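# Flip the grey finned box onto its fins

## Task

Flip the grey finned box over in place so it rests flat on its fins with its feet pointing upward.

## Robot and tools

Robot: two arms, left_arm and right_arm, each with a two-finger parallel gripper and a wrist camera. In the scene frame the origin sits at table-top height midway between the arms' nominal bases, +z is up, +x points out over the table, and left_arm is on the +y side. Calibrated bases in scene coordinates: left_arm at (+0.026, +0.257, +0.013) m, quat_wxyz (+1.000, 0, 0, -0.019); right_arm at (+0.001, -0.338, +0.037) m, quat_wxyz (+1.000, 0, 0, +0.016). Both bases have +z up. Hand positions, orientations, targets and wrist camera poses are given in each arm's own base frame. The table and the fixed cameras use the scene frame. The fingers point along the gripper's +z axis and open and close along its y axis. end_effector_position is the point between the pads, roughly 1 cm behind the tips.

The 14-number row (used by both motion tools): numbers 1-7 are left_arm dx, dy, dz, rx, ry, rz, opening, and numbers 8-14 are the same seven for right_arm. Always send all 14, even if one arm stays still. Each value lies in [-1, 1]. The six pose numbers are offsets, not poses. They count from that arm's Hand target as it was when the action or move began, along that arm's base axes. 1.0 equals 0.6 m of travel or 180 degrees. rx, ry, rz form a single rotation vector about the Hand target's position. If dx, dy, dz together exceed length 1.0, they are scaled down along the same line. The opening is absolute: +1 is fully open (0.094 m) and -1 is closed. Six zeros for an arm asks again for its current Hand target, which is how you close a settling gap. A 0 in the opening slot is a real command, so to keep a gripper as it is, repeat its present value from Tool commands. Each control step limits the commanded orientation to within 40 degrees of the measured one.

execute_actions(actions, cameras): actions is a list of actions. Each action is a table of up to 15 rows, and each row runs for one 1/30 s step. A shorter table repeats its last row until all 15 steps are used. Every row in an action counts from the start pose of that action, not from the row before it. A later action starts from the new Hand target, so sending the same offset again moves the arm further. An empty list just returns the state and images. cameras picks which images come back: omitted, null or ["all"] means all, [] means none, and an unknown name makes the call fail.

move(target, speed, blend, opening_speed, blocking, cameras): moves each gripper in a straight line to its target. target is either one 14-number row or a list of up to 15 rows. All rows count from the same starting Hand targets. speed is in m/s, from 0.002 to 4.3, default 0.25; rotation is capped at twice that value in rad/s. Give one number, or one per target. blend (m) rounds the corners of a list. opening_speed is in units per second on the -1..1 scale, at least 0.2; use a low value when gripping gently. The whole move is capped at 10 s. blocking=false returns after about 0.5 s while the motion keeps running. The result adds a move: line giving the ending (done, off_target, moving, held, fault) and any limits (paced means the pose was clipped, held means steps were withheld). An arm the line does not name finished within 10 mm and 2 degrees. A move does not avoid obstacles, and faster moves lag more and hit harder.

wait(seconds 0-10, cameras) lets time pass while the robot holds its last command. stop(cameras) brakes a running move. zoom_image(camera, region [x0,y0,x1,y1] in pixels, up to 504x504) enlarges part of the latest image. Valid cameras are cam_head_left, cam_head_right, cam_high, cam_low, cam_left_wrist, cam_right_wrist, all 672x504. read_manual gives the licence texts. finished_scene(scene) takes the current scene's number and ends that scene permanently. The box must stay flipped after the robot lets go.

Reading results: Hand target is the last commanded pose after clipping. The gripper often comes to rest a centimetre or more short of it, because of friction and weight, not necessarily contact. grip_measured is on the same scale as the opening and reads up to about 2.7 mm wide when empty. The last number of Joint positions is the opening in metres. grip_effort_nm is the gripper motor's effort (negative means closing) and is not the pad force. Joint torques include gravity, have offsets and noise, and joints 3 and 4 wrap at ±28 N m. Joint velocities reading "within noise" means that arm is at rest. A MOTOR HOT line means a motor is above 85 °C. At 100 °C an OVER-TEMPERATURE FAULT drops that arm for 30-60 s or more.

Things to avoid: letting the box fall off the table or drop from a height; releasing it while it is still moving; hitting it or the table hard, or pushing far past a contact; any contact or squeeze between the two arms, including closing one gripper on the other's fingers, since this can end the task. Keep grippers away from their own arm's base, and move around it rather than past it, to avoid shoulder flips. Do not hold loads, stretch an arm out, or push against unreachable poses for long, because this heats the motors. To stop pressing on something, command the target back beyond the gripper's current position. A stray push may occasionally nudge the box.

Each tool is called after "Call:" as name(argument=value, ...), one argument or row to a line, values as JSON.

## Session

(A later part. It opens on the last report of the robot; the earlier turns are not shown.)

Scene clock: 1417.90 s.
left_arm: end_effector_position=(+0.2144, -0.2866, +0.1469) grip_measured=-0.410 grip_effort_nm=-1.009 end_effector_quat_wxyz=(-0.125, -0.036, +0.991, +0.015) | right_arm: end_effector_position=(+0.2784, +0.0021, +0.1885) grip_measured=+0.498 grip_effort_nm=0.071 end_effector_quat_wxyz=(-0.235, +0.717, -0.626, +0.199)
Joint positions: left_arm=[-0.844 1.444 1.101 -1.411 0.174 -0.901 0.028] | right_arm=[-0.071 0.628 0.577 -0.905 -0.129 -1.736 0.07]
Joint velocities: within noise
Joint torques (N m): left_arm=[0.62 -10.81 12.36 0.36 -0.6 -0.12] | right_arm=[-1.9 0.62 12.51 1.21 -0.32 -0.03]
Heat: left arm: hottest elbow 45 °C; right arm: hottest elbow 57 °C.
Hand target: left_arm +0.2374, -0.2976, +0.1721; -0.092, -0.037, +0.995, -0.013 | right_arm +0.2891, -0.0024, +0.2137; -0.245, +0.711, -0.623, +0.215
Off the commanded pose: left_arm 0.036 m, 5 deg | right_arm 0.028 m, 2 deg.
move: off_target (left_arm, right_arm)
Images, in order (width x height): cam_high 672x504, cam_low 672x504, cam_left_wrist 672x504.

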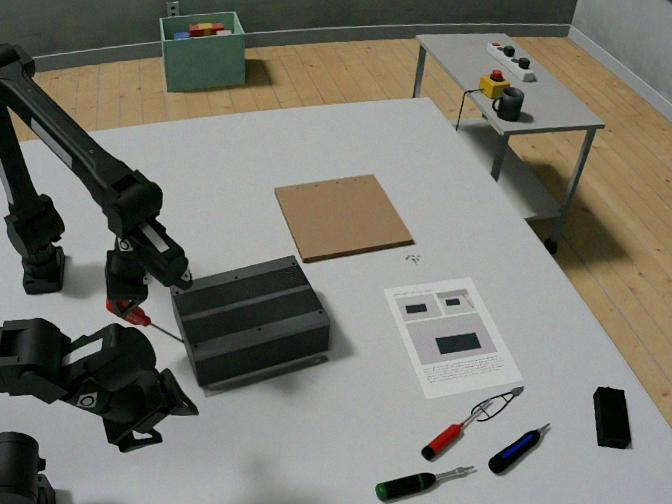

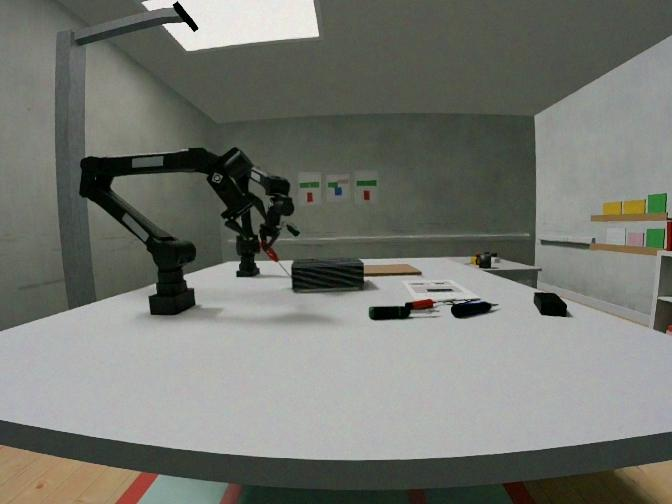

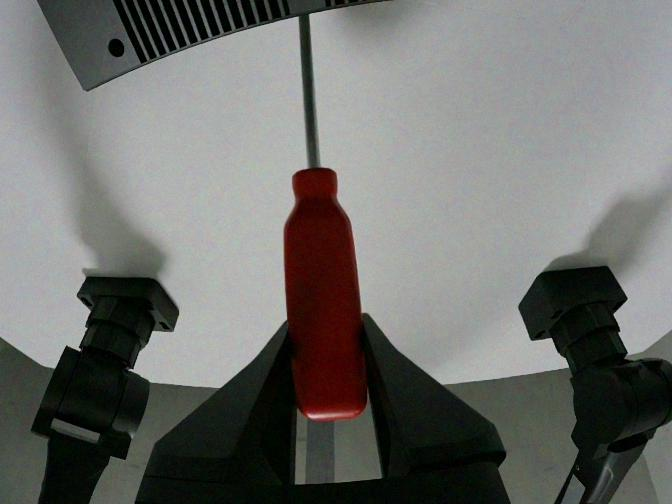

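Call:
move(
  target=[
    [-0.1,-0.02,0,0,0,0,-1,0,0,0,0,0,0,0.5],
    [-0.25,-0.046,-0.24,0,0,0,-1,0,0,0,0,0,0,0.5],
    [-0.25,-0.046,-0.27,0.011,-0.0597,0,-1,0,0,0,0,0,0,0.5],
    [-0.25,-0.046,-0.275,0.011,-0.0597,0,0.0,0,0,0,0,0,0,0.5],
  ],
  speed=[0.15,0.12,0.06,0.04],
  cameras=["cam_low","cam_high","cam_left_wrist"],
)

Call:
zoom_image(
  camera="cam_low",
  region=[205, 235, 345, 310],
)

Scene clock: 1449.00 s.
left_arm: end_effector_position=(+0.0910, -0.3267, +0.0158) grip_measured=-0.003 grip_effort_nm=0.159 end_effector_quat_wxyz=(+0.004, -0.036, +0.999, -0.008) | right_arm: end_effector_position=(+0.2784, +0.0021, +0.1885) grip_measured=+0.498 grip_effort_nm=0.071 end_effector_quat_wxyz=(-0.235, +0.717, -0.626, +0.199)
Joint positions: left_arm=[-1.3 1.463 0.74 -0.831 -0.004 -1.371 0.047] | right_arm=[-0.071 0.628 0.577 -0.905 -0.129 -1.736 0.07]
Joint velocities: within noise
Joint torques (N m): left_arm=[-1.67 -6.12 6.09 1.02 -0.06 -0.32] | right_arm=[-2.02 0.44 12.52 1.17 -0.32 -0.1]
Heat: left arm: hottest elbow 49 °C; right arm: hottest elbow 57 °C.
Hand target: left_arm +0.0875, -0.3252, +0.0070; +0.002, -0.037, +0.999, +0.001 | right_arm +0.2891, -0.0024, +0.2137; -0.245, +0.711, -0.623, +0.215
Off the commanded pose: left_arm 0.010 m, 1 deg | right_arm 0.028 m, 2 deg.
move: off_target (right_arm)
Images, in order (width x height): cam_high 672x504, cam_low 672x504, cam_left_wrist 672x504.

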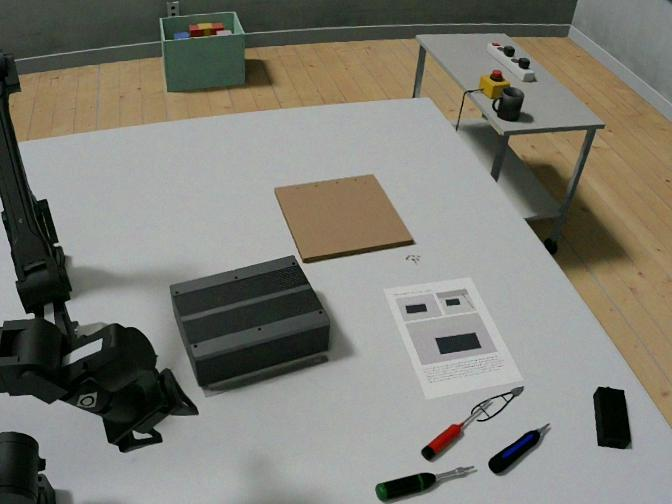

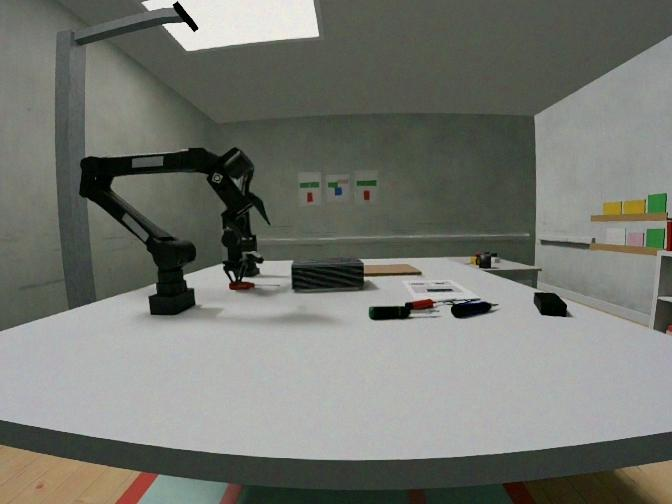

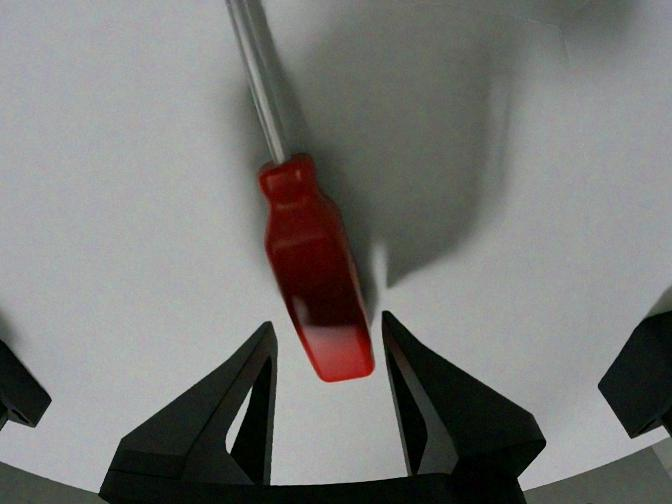

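Scaled by 3.600.

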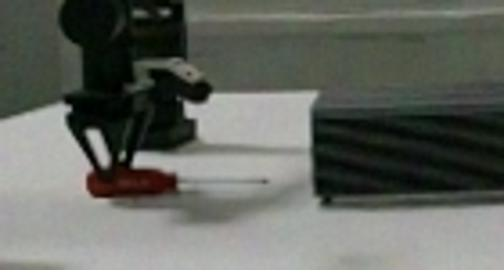

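Call:
move(
  target=[0.005,0,0,0.02,-0.109,0.0,0.0,0,0,0,0,0,0,0.5],
  speed=0.2,
  cameras=["cam_high","cam_low"],
)

Scene clock: 1487.27 s.
left_arm: end_effector_position=(+0.0929, -0.3266, +0.0143) grip_measured=-0.003 grip_effort_nm=0.154 end_effector_quat_wxyz=(+0.172, -0.036, +0.984, +0.017) | right_arm: end_effector_position=(+0.2784, +0.0021, +0.1885) grip_measured=+0.498 grip_effort_nm=0.071 end_effector_quat_wxyz=(-0.235, +0.717, -0.626, +0.199)
Joint positions: left_arm=[-1.466 1.495 0.734 -0.822 -0.348 -1.541 0.047] | right_arm=[-0.071 0.628 0.577 -0.905 -0.129 -1.736 0.07]
Joint velocities: within noise
Joint torques (N m): left_arm=[-1.44 -6.42 6.15 0.66 -0.37 -0.33] | right_arm=[-2.08 0.67 12.64 1.28 -0.31 -0.05]
Heat: left arm: hottest elbow 45 °C; right arm: hottest elbow 57 °C.
Hand target: left_arm +0.0903, -0.3251, +0.0069; +0.173, -0.037, +0.984, +0.026 | right_arm +0.2891, -0.0024, +0.2137; -0.245, +0.711, -0.623, +0.215
Off the commanded pose: left_arm 0.008 m, 1 deg | right_arm 0.028 m, 2 deg.
move: off_target (right_arm)
Images, in order (width x height): cam_high 672x504, cam_low 672x504.

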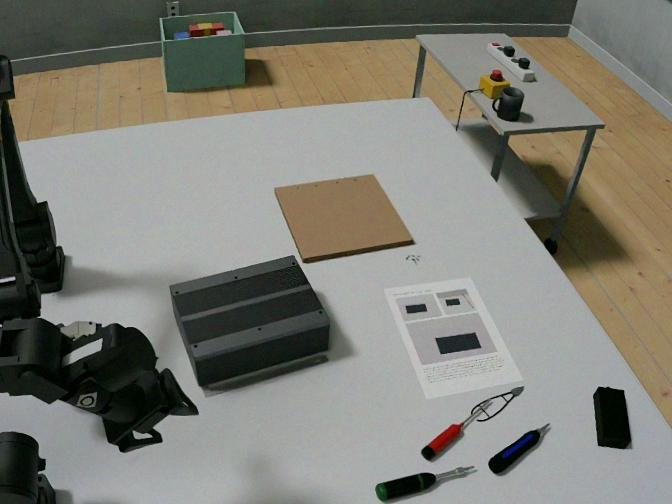

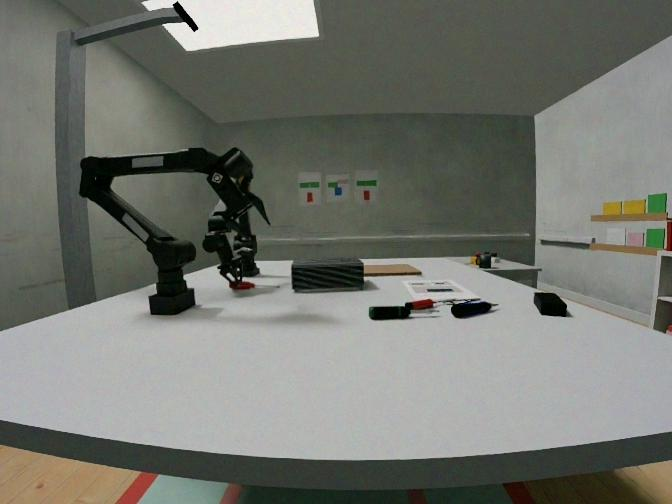

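Call:
move(
  target=[0,0,0,0,0,0.045,-1,0,0,0,0,0,0,0.5],
  opening_speed=1.0,
  cameras=["cam_high","cam_left_wrist","cam_head_left"],
)

Call:
move(
  target=[0,0,0.02,0,0,0,-1,0,0.0,0,0,0,0,0.5],
  cameras=["cam_high","cam_left_wrist","cam_head_left","cam_low"],
)

Scene clock: 1499.37 s.
left_arm: end_effector_position=(+0.0918, -0.3173, +0.0087) grip_measured=-0.412 grip_effort_nm=-1.009 end_effector_quat_wxyz=(+0.173, -0.103, +0.979, +0.033) | right_arm: end_effector_position=(+0.2784, +0.0021, +0.1885) grip_measured=+0.498 grip_effort_nm=0.081 end_effector_quat_wxyz=(-0.235, +0.717, -0.626, +0.199)
Joint positions: left_arm=[-1.466 1.519 0.739 -0.861 -0.347 -1.687 0.028] | right_arm=[-0.071 0.628 0.577 -0.905 -0.129 -1.736 0.07]
Joint velocities: within noise
Joint torques (N m): left_arm=[-1.2 -6.07 8.12 0.03 -0.09 -0.39] | right_arm=[-2.14 0.79 12.45 1.2 -0.33 -0.08]
Heat: left arm: hottest elbow 44 °C; right arm: hottest elbow 58 °C.
Hand target: left_arm +0.0904, -0.3252, +0.0070; +0.171, -0.106, +0.979, +0.038 | right_arm +0.2891, -0.0024, +0.2137; -0.245, +0.711, -0.623, +0.215
Off the commanded pose: left_arm 0.008 m, 1 deg | right_arm 0.028 m, 2 deg.
move: off_target (right_arm)
Images, in order (width x height): cam_head_left 672x504, cam_high 672x504, cam_left_wrist 672x504.

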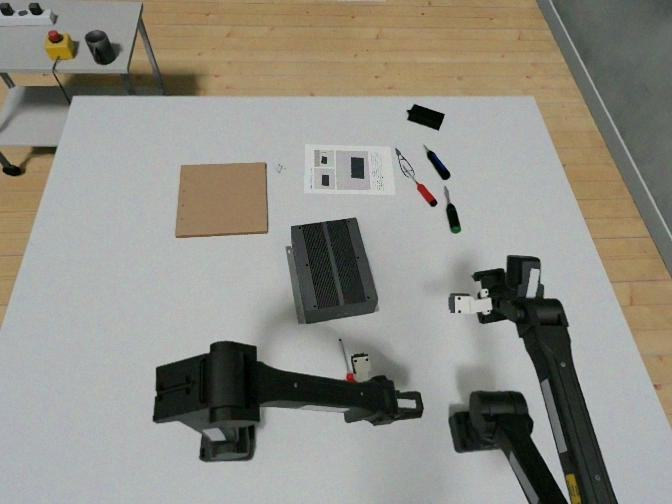

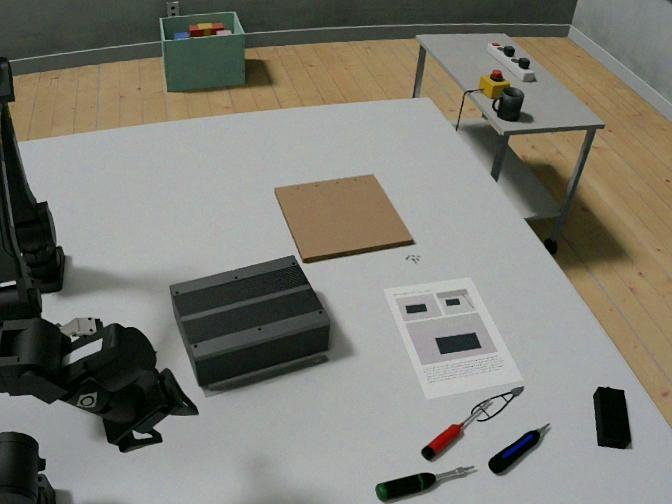

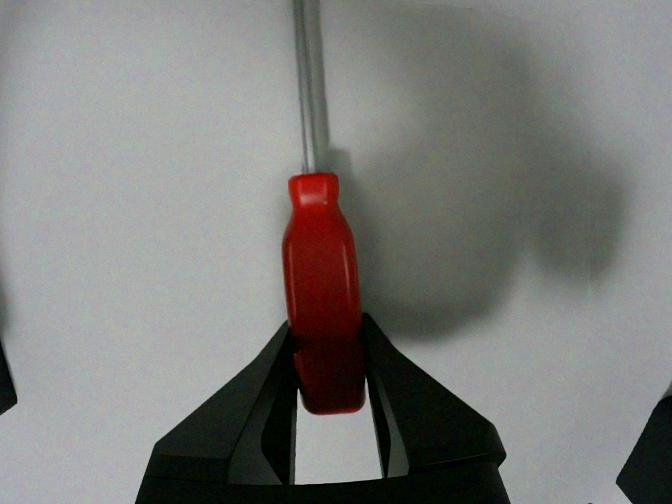

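Scene clock: 1500.23 s.
left_arm: end_effector_position=(+0.0902, -0.3080, +0.0093) grip_measured=-0.412 grip_effort_nm=-1.009 end_effector_quat_wxyz=(+0.171, -0.100, +0.979, +0.053) | right_arm: end_effector_position=(+0.2784, +0.0021, +0.1885) grip_measured=+0.498 grip_effort_nm=0.066 end_effector_quat_wxyz=(-0.235, +0.717, -0.626, +0.199)
Joint positions: left_arm=[-1.466 1.519 0.739 -0.901 -0.344 -1.688 0.028] | right_arm=[-0.071 0.628 0.577 -0.905 -0.129 -1.736 0.07]
Joint velocities: within noise
Joint torques (N m): left_arm=[-1.14 -8.23 8.92 -0.13 -0.21 -0.34] | right_arm=[-1.61 0.85 12.53 1.31 -0.35 -0.07]
Heat: left arm: hottest elbow 44 °C; right arm: hottest elbow 58 °C.
Hand target: left_arm +0.0904, -0.3252, +0.0190; +0.171, -0.106, +0.979, +0.038 | right_arm +0.2891, -0.0024, +0.2137; -0.245, +0.711, -0.623, +0.215
Off the commanded pose: left_arm 0.020 m, 2 deg | right_arm 0.028 m, 2 deg.
move: off_target (left_arm, right_arm)
Images, in order (width x height): cam_head_left 672x504, cam_high 672x504, cam_low 672x504, cam_left_wrist 672x504.

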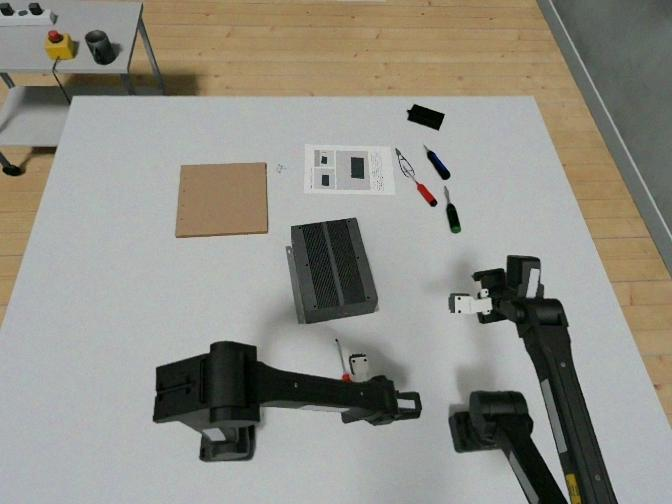

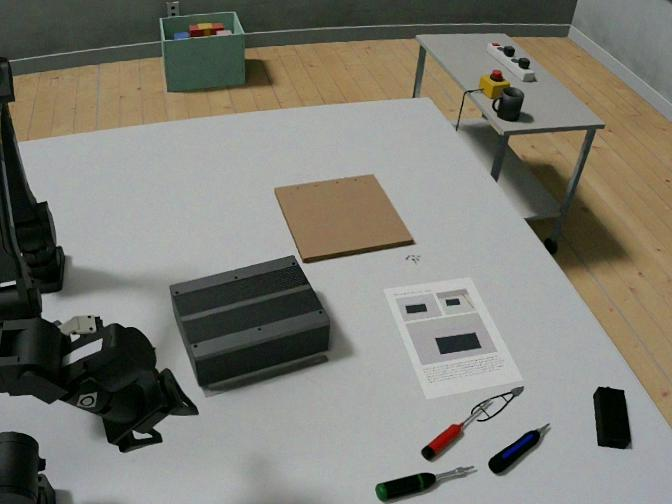

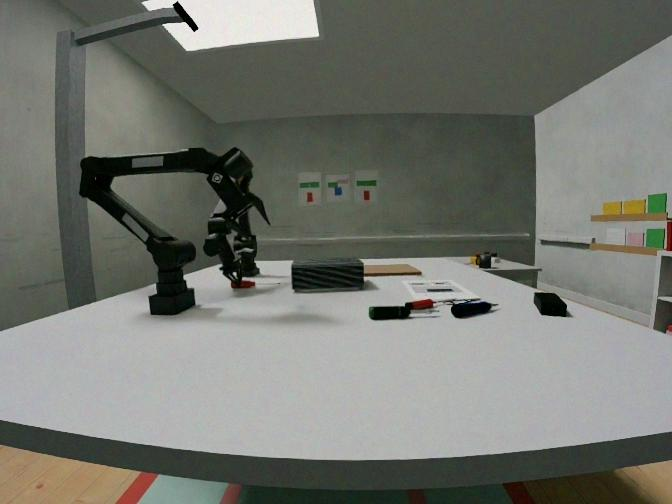

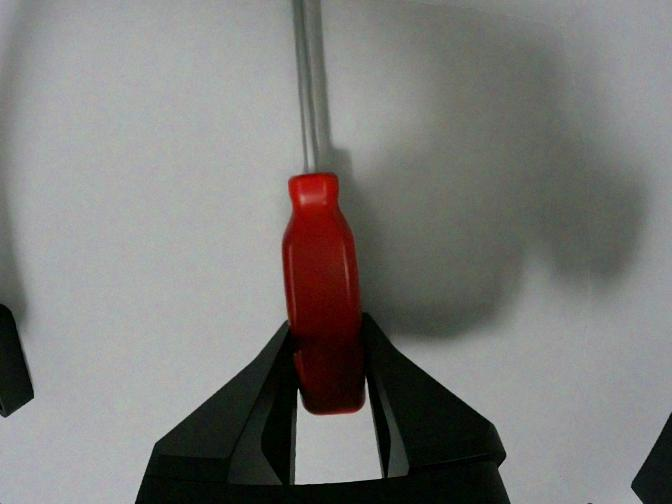

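Call:
move(
  target=[0,-0.025,0.02,-0.01,0.049,-0.01,-1,0,0.0,0,0,0,0,0.5],
  cameras=["cam_high","cam_left_wrist","cam_head_left","cam_low"],
)

Call:
zoom_image(
  camera="cam_low",
  region=[200, 230, 320, 320],
)

Call:
zoom_image(
  camera="cam_head_left",
  region=[270, 280, 420, 400],
)

Scene clock: 1518.87 s.
left_arm: end_effector_position=(+0.0876, -0.3263, +0.0207) grip_measured=-0.412 grip_effort_nm=-1.009 end_effector_quat_wxyz=(+0.100, -0.094, +0.990, +0.043) | right_arm: end_effector_position=(+0.2784, +0.0021, +0.1885) grip_measured=+0.498 grip_effort_nm=0.071 end_effector_quat_wxyz=(-0.235, +0.717, -0.626, +0.199)
Joint positions: left_arm=[-1.411 1.507 0.792 -0.929 -0.206 -1.609 0.028] | right_arm=[-0.071 0.628 0.577 -0.905 -0.129 -1.736 0.07]
Joint velocities: within noise
Joint torques (N m): left_arm=[-0.09 -9.05 8.73 0.12 0.33 0.01] | right_arm=[-1.67 1.14 12.53 1.24 -0.35 -0.09]
Heat: left arm: hottest elbow 44 °C; right arm: hottest elbow 58 °C.
Hand target: left_arm +0.0904, -0.3401, +0.0310; +0.094, -0.090, +0.991, +0.028 | right_arm +0.2891, -0.0024, +0.2137; -0.245, +0.711, -0.623, +0.215
Off the commanded pose: left_arm 0.017 m, 2 deg | right_arm 0.028 m, 2 deg.
move: off_target (left_arm, right_arm)
Images, in order (width x height): cam_head_left 672x504, cam_high 672x504, cam_low 672x504, cam_left_wrist 672x504.

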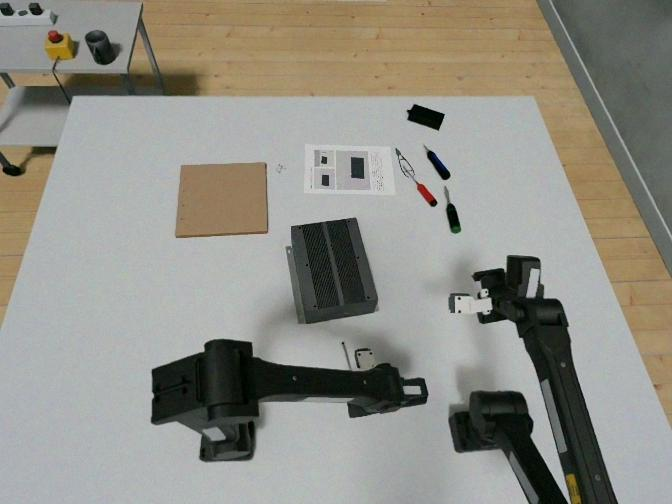

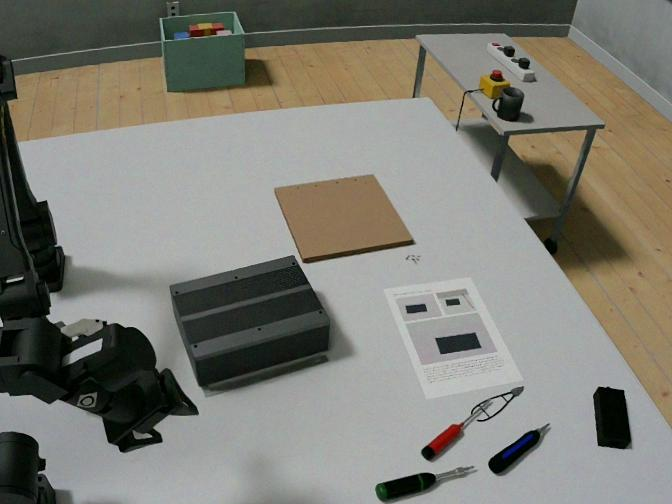

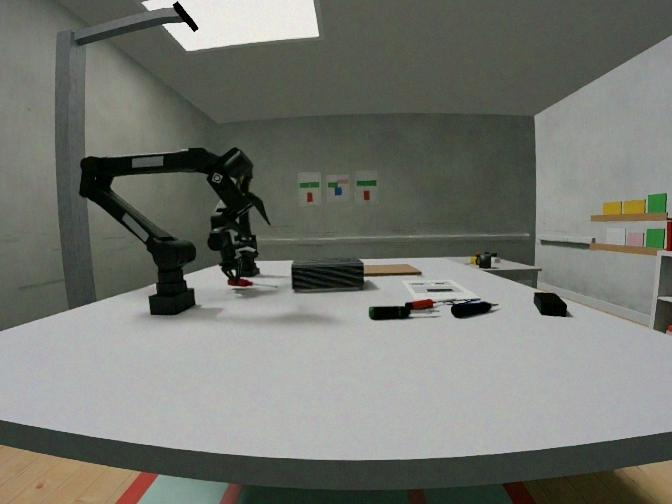

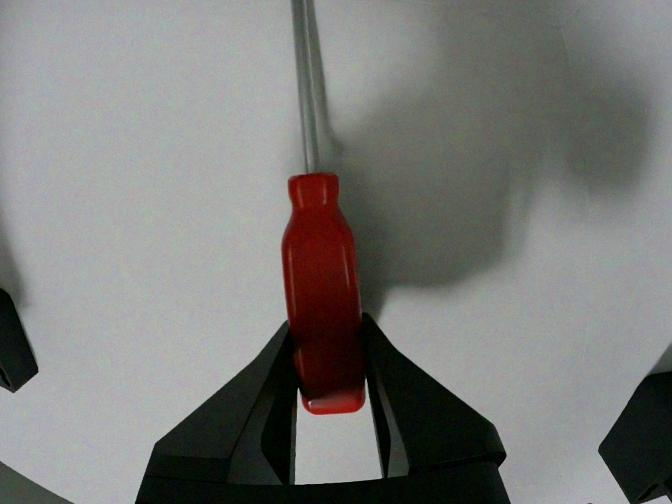

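Scaled by 4.200.

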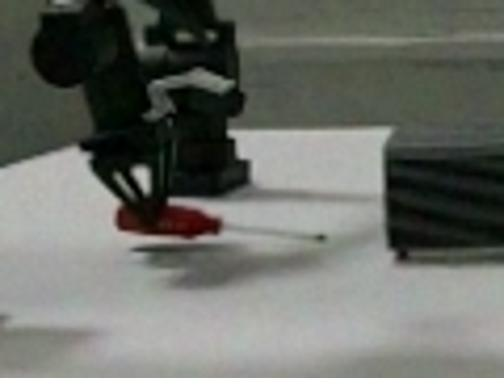

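Scaled by 3.360.

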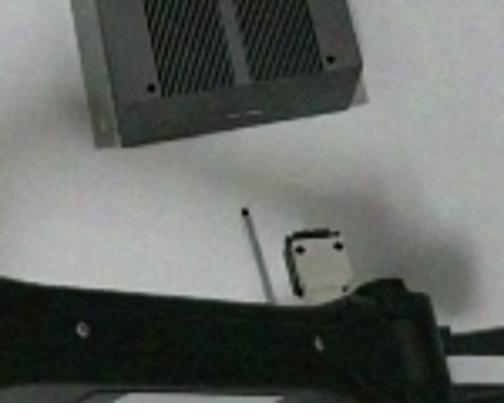

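Call:
move(
  target=[
    [0,-0.017,-0.006,0,0,-0.028,-1,0,0,0,0,0,0,0.5],
    [0.08,-0.002,-0.008,0,0,-0.028,-1,0,0,0,0,0,0,0.5],
  ],
  speed=0.15,
  cameras=["cam_high","cam_left_wrist","cam_head_left","cam_low"],
)

Call:
zoom_image(
  camera="cam_low",
  region=[220, 250, 310, 310],
)

Call:
zoom_image(
  camera="cam_head_left",
  region=[270, 280, 420, 400],
)

Scene clock: 1531.33 s.
left_arm: end_effector_position=(+0.1336, -0.3258, +0.0233) grip_measured=-0.412 grip_effort_nm=-1.009 end_effector_quat_wxyz=(+0.099, -0.052, +0.993, +0.036) | right_arm: end_effector_position=(+0.2784, +0.0021, +0.1885) grip_measured=+0.498 grip_effort_nm=0.066 end_effector_quat_wxyz=(-0.235, +0.717, -0.626, +0.199)
Joint positions: left_arm=[-1.282 1.507 0.802 -0.891 -0.209 -1.39 0.028] | right_arm=[-0.071 0.628 0.577 -0.905 -0.129 -1.736 0.07]
Joint velocities: within noise
Joint torques (N m): left_arm=[-0.15 -7.36 8.95 0.95 0.3 0.01] | right_arm=[-1.9 1.2 12.41 1.16 -0.32 -0.06]
Heat: left arm: hottest elbow 45 °C; right arm: hottest elbow 58 °C.
Hand target: left_arm +0.1384, -0.3412, +0.0262; +0.095, -0.047, +0.994, +0.024 | right_arm +0.2891, -0.0024, +0.2137; -0.245, +0.711, -0.623, +0.215
Off the commanded pose: left_arm 0.016 m, 2 deg | right_arm 0.028 m, 2 deg.
move: off_target (left_arm, right_arm)
Images, in order (width x height): cam_head_left 672x504, cam_high 672x504, cam_low 672x504, cam_left_wrist 672x504.

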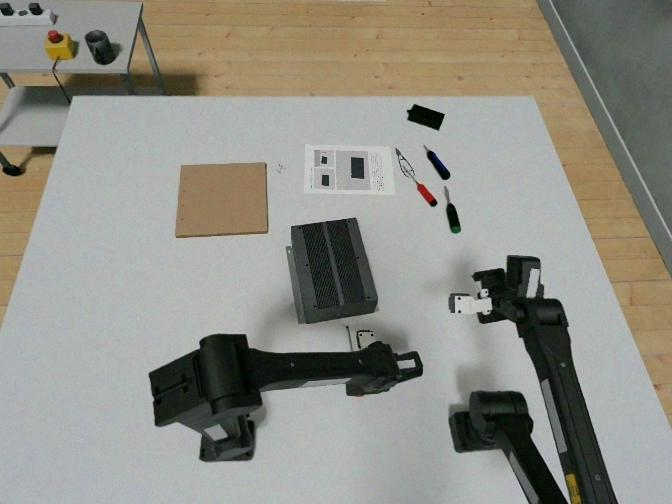

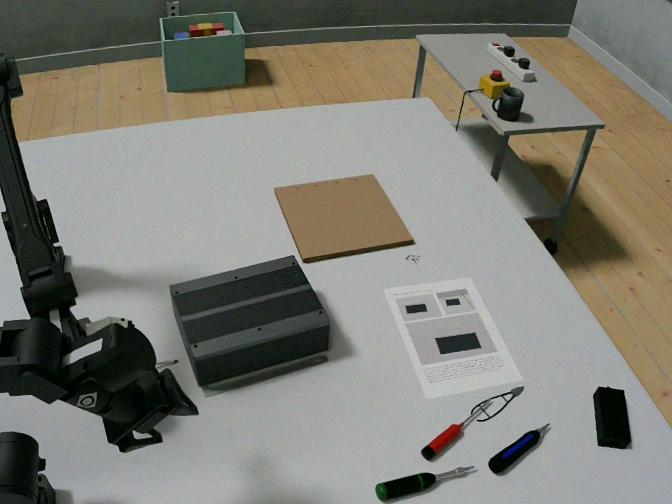

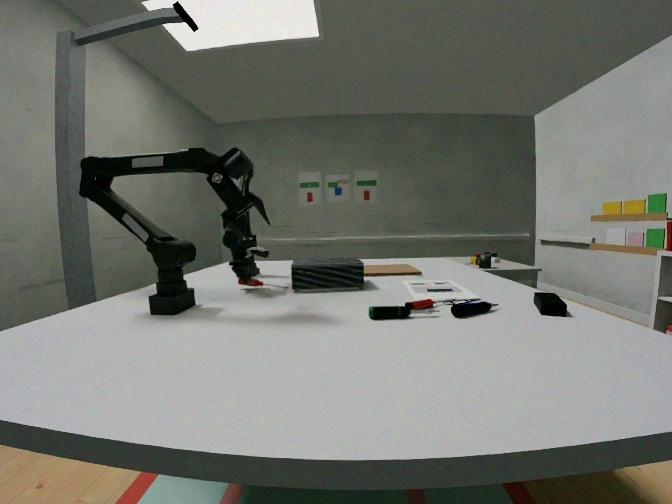

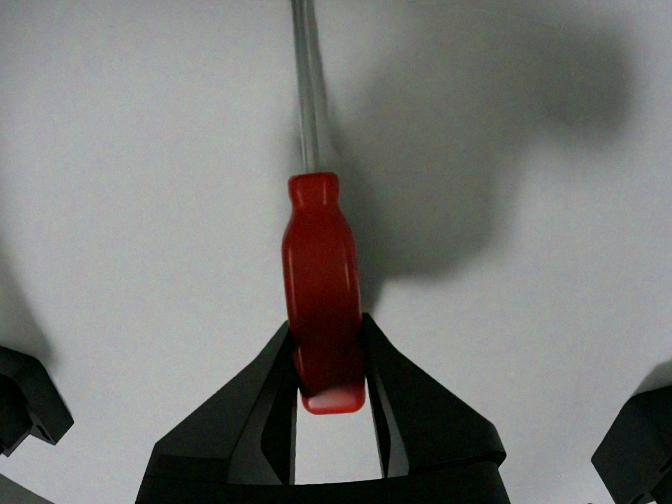

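Scaled by 5.600.

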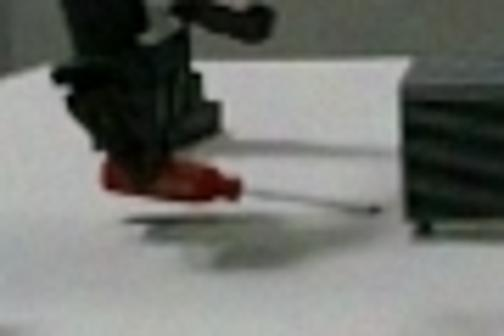

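Scaled by 3.360.

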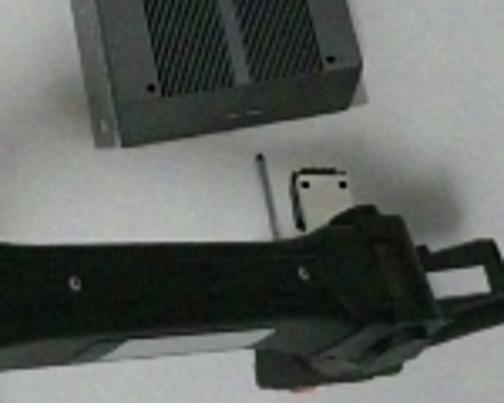

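Call:
move(
  target=[0,0,-0.014,0,0,0,-1,0,0,0,0,0,0,0.5],
  speed=0.1,
  cameras=["cam_high","cam_low"],
)

Call:
zoom_image(
  camera="cam_low",
  region=[220, 250, 310, 310],
)

Call:
zoom_image(
  camera="cam_high",
  region=[130, 310, 230, 410],
)

Scene clock: 1538.43 s.
left_arm: end_effector_position=(+0.1352, -0.3315, +0.0225) grip_measured=-0.412 grip_effort_nm=-1.009 end_effector_quat_wxyz=(+0.101, -0.053, +0.993, +0.025) | right_arm: end_effector_position=(+0.2784, +0.0021, +0.1885) grip_measured=+0.498 grip_effort_nm=0.076 end_effector_quat_wxyz=(-0.235, +0.717, -0.626, +0.199)
Joint positions: left_arm=[-1.282 1.509 0.802 -0.866 -0.209 -1.388 0.028] | right_arm=[-0.071 0.628 0.577 -0.905 -0.129 -1.736 0.07]
Joint velocities: within noise
Joint torques (N m): left_arm=[-0.21 -6.36 8.27 0.98 0.29 -0.01] | right_arm=[-2.02 1.67 12.38 1.29 -0.31 -0.05]
Heat: left arm: hottest elbow 45 °C; right arm: hottest elbow 58 °C.
Hand target: left_arm +0.1384, -0.3413, +0.0178; +0.095, -0.047, +0.994, +0.024 | right_arm +0.2891, -0.0024, +0.2137; -0.245, +0.711, -0.623, +0.215
Off the commanded pose: left_arm 0.011 m, 1 deg | right_arm 0.028 m, 2 deg.
move: off_target (left_arm, right_arm)
Images, in order (width x height): cam_high 672x504, cam_low 672x504.

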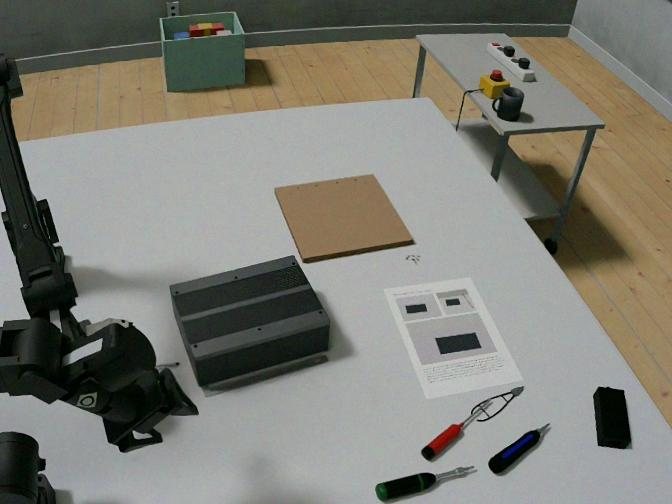

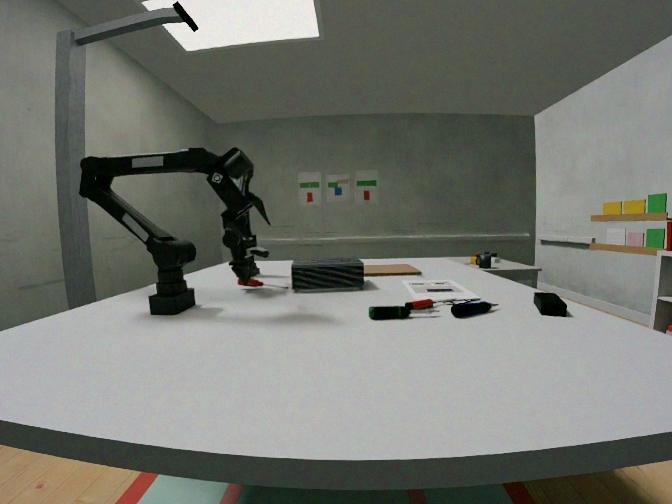

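Scaled by 5.600.

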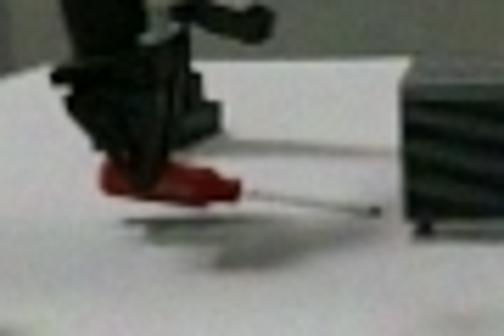

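Scaled by 5.040.

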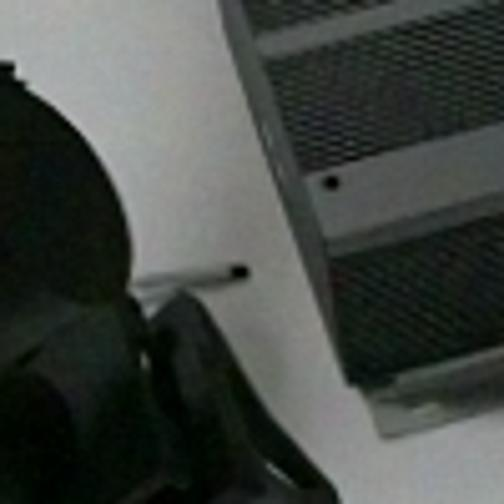

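Call:
move(
  target=[
    [0.012,0.002,-0.017,0,0,0,-1,0,0,0,0,0,0,0.5],
    [0.083,0.015,-0.018,0,0,0,-1,0,0,0,0,0,0,0.5],
  ],
  speed=0.07,
  cameras=["cam_high","cam_low","cam_head_left"],
)

Call:
zoom_image(
  camera="cam_low",
  region=[220, 250, 310, 310],
)

Call:
zoom_image(
  camera="cam_high",
  region=[130, 310, 230, 410],
)

Scene clock: 1547.20 s.
left_arm: end_effector_position=(+0.1834, -0.3240, +0.0132) grip_measured=-0.412 grip_effort_nm=-1.009 end_effector_quat_wxyz=(+0.103, -0.054, +0.993, +0.023) | right_arm: end_effector_position=(+0.2784, +0.0021, +0.1885) grip_measured=+0.498 grip_effort_nm=0.071 end_effector_quat_wxyz=(-0.235, +0.717, -0.626, +0.199)
Joint positions: left_arm=[-1.15 1.543 0.809 -0.805 -0.209 -1.256 0.028] | right_arm=[-0.071 0.628 0.577 -0.905 -0.129 -1.736 0.07]
Joint velocities: within noise
Joint torques (N m): left_arm=[0.09 -6.24 8.38 0.96 0.36 0] | right_arm=[-1.85 0.79 12.63 1.18 -0.38 -0.09]
Heat: left arm: hottest elbow 45 °C; right arm: hottest elbow 58 °C.
Hand target: left_arm +0.1882, -0.3324, +0.0070; +0.095, -0.047, +0.994, +0.024 | right_arm +0.2891, -0.0024, +0.2137; -0.245, +0.711, -0.623, +0.215
Off the commanded pose: left_arm 0.011 m, 1 deg | right_arm 0.028 m, 2 deg.
move: off_target (left_arm, right_arm)
Images, in order (width x height): cam_head_left 672x504, cam_high 672x504, cam_low 672x504.

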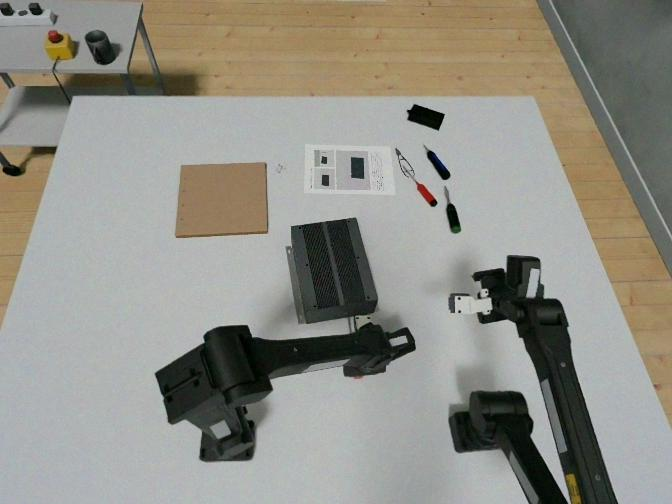

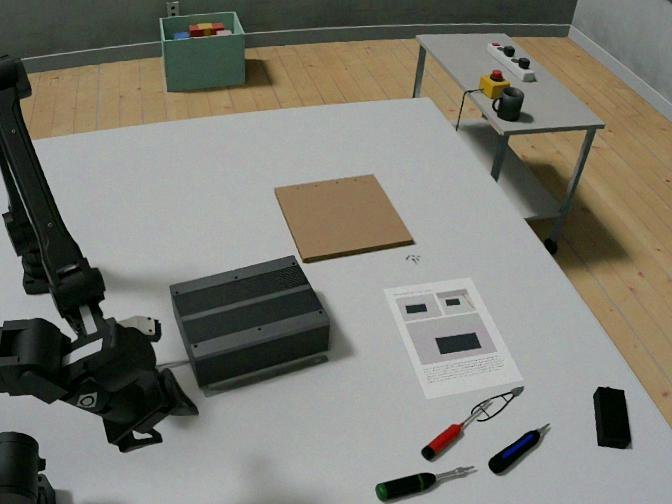

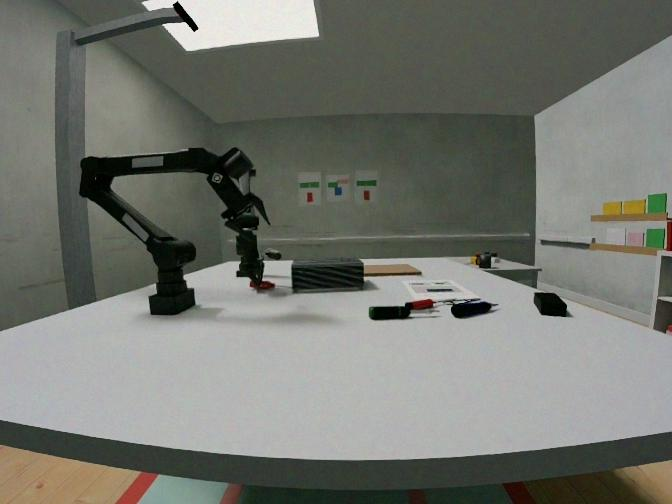

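Scaled by 5.600.

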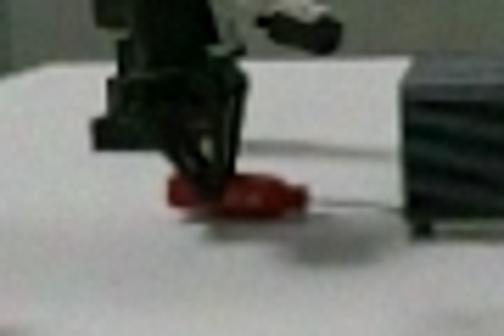

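Scaled by 5.040.

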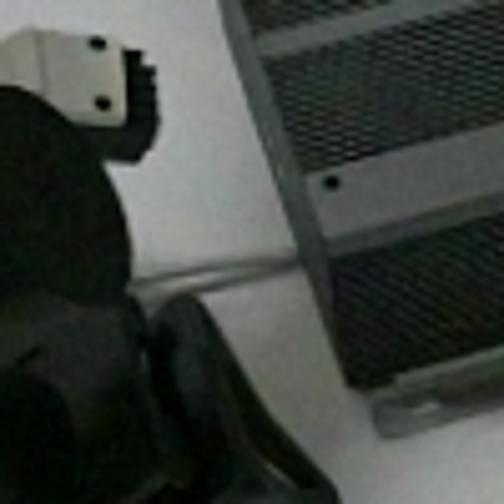

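Call:
move(
  target=[0.04,0.0075,0,0,0,0,-1,0,0,0,0,0,0,0.5],
  speed=0.07,
  cameras=["cam_high","cam_low","cam_head_left"],
)

Call:
zoom_image(
  camera="cam_low",
  region=[220, 250, 310, 310],
)

Call:
zoom_image(
  camera="cam_high",
  region=[130, 310, 230, 410],
)

Scene clock: 1555.20 s.
left_arm: end_effector_position=(+0.2043, -0.3193, +0.0121) grip_measured=-0.412 grip_effort_nm=-1.013 end_effector_quat_wxyz=(+0.101, -0.050, +0.993, +0.025) | right_arm: end_effector_position=(+0.2784, +0.0021, +0.1885) grip_measured=+0.498 grip_effort_nm=0.076 end_effector_quat_wxyz=(-0.235, +0.717, -0.626, +0.199)
Joint positions: left_arm=[-1.093 1.557 0.822 -0.797 -0.205 -1.19 0.028] | right_arm=[-0.071 0.628 0.577 -0.905 -0.129 -1.736 0.07]
Joint velocities: within noise
Joint torques (N m): left_arm=[0.5 -6.77 8.62 1.05 0.3 0.02] | right_arm=[-1.73 0.97 12.51 1.22 -0.32 -0.08]
Heat: left arm: hottest elbow 45 °C; right arm: hottest elbow 58 °C.
Hand target: left_arm +0.2122, -0.3279, +0.0070; +0.096, -0.047, +0.994, +0.024 | right_arm +0.2891, -0.0024, +0.2137; -0.245, +0.711, -0.623, +0.215
Off the commanded pose: left_arm 0.013 m, 1 deg | right_arm 0.028 m, 2 deg.
move: off_target (left_arm, right_arm)
Images, in order (width x height): cam_head_left 672x504, cam_high 672x504, cam_low 672x504.

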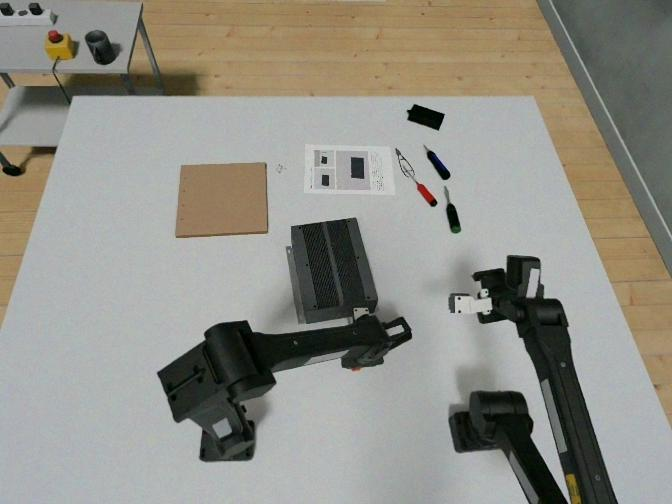

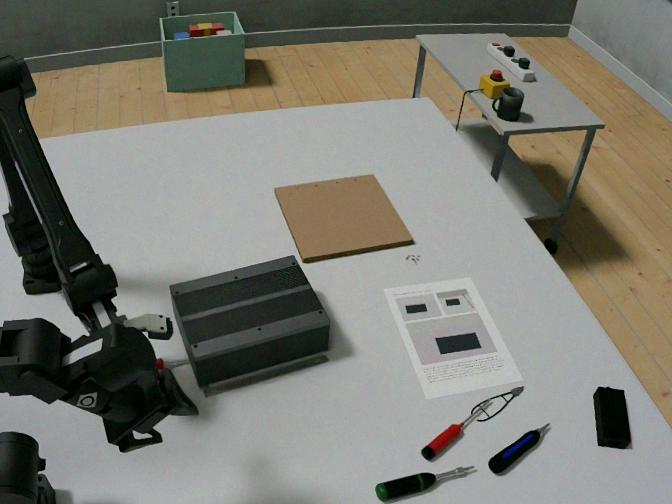

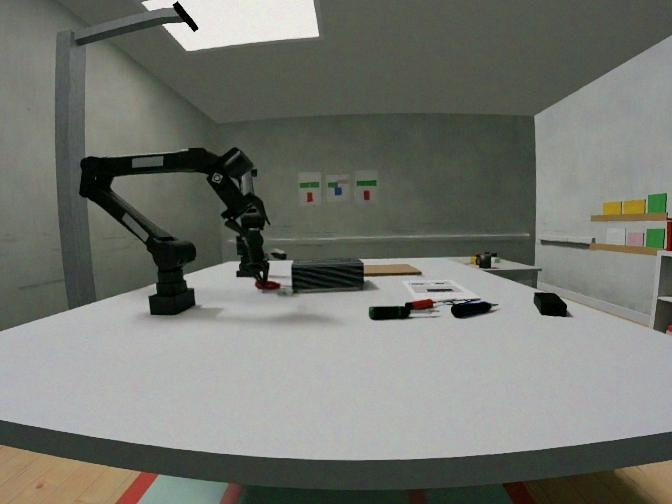

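Scaled by 5.600.

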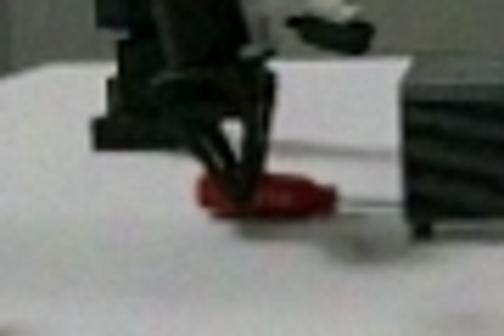

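Scaled by 5.040.

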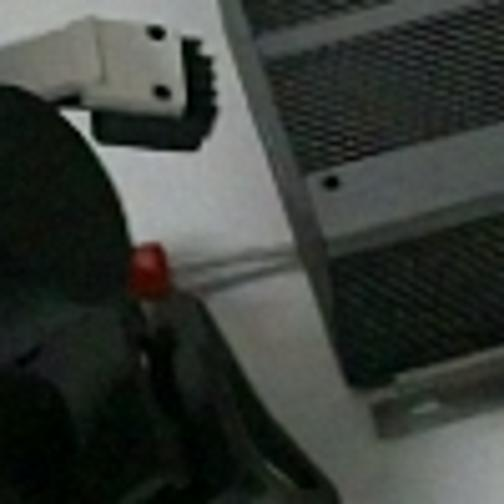

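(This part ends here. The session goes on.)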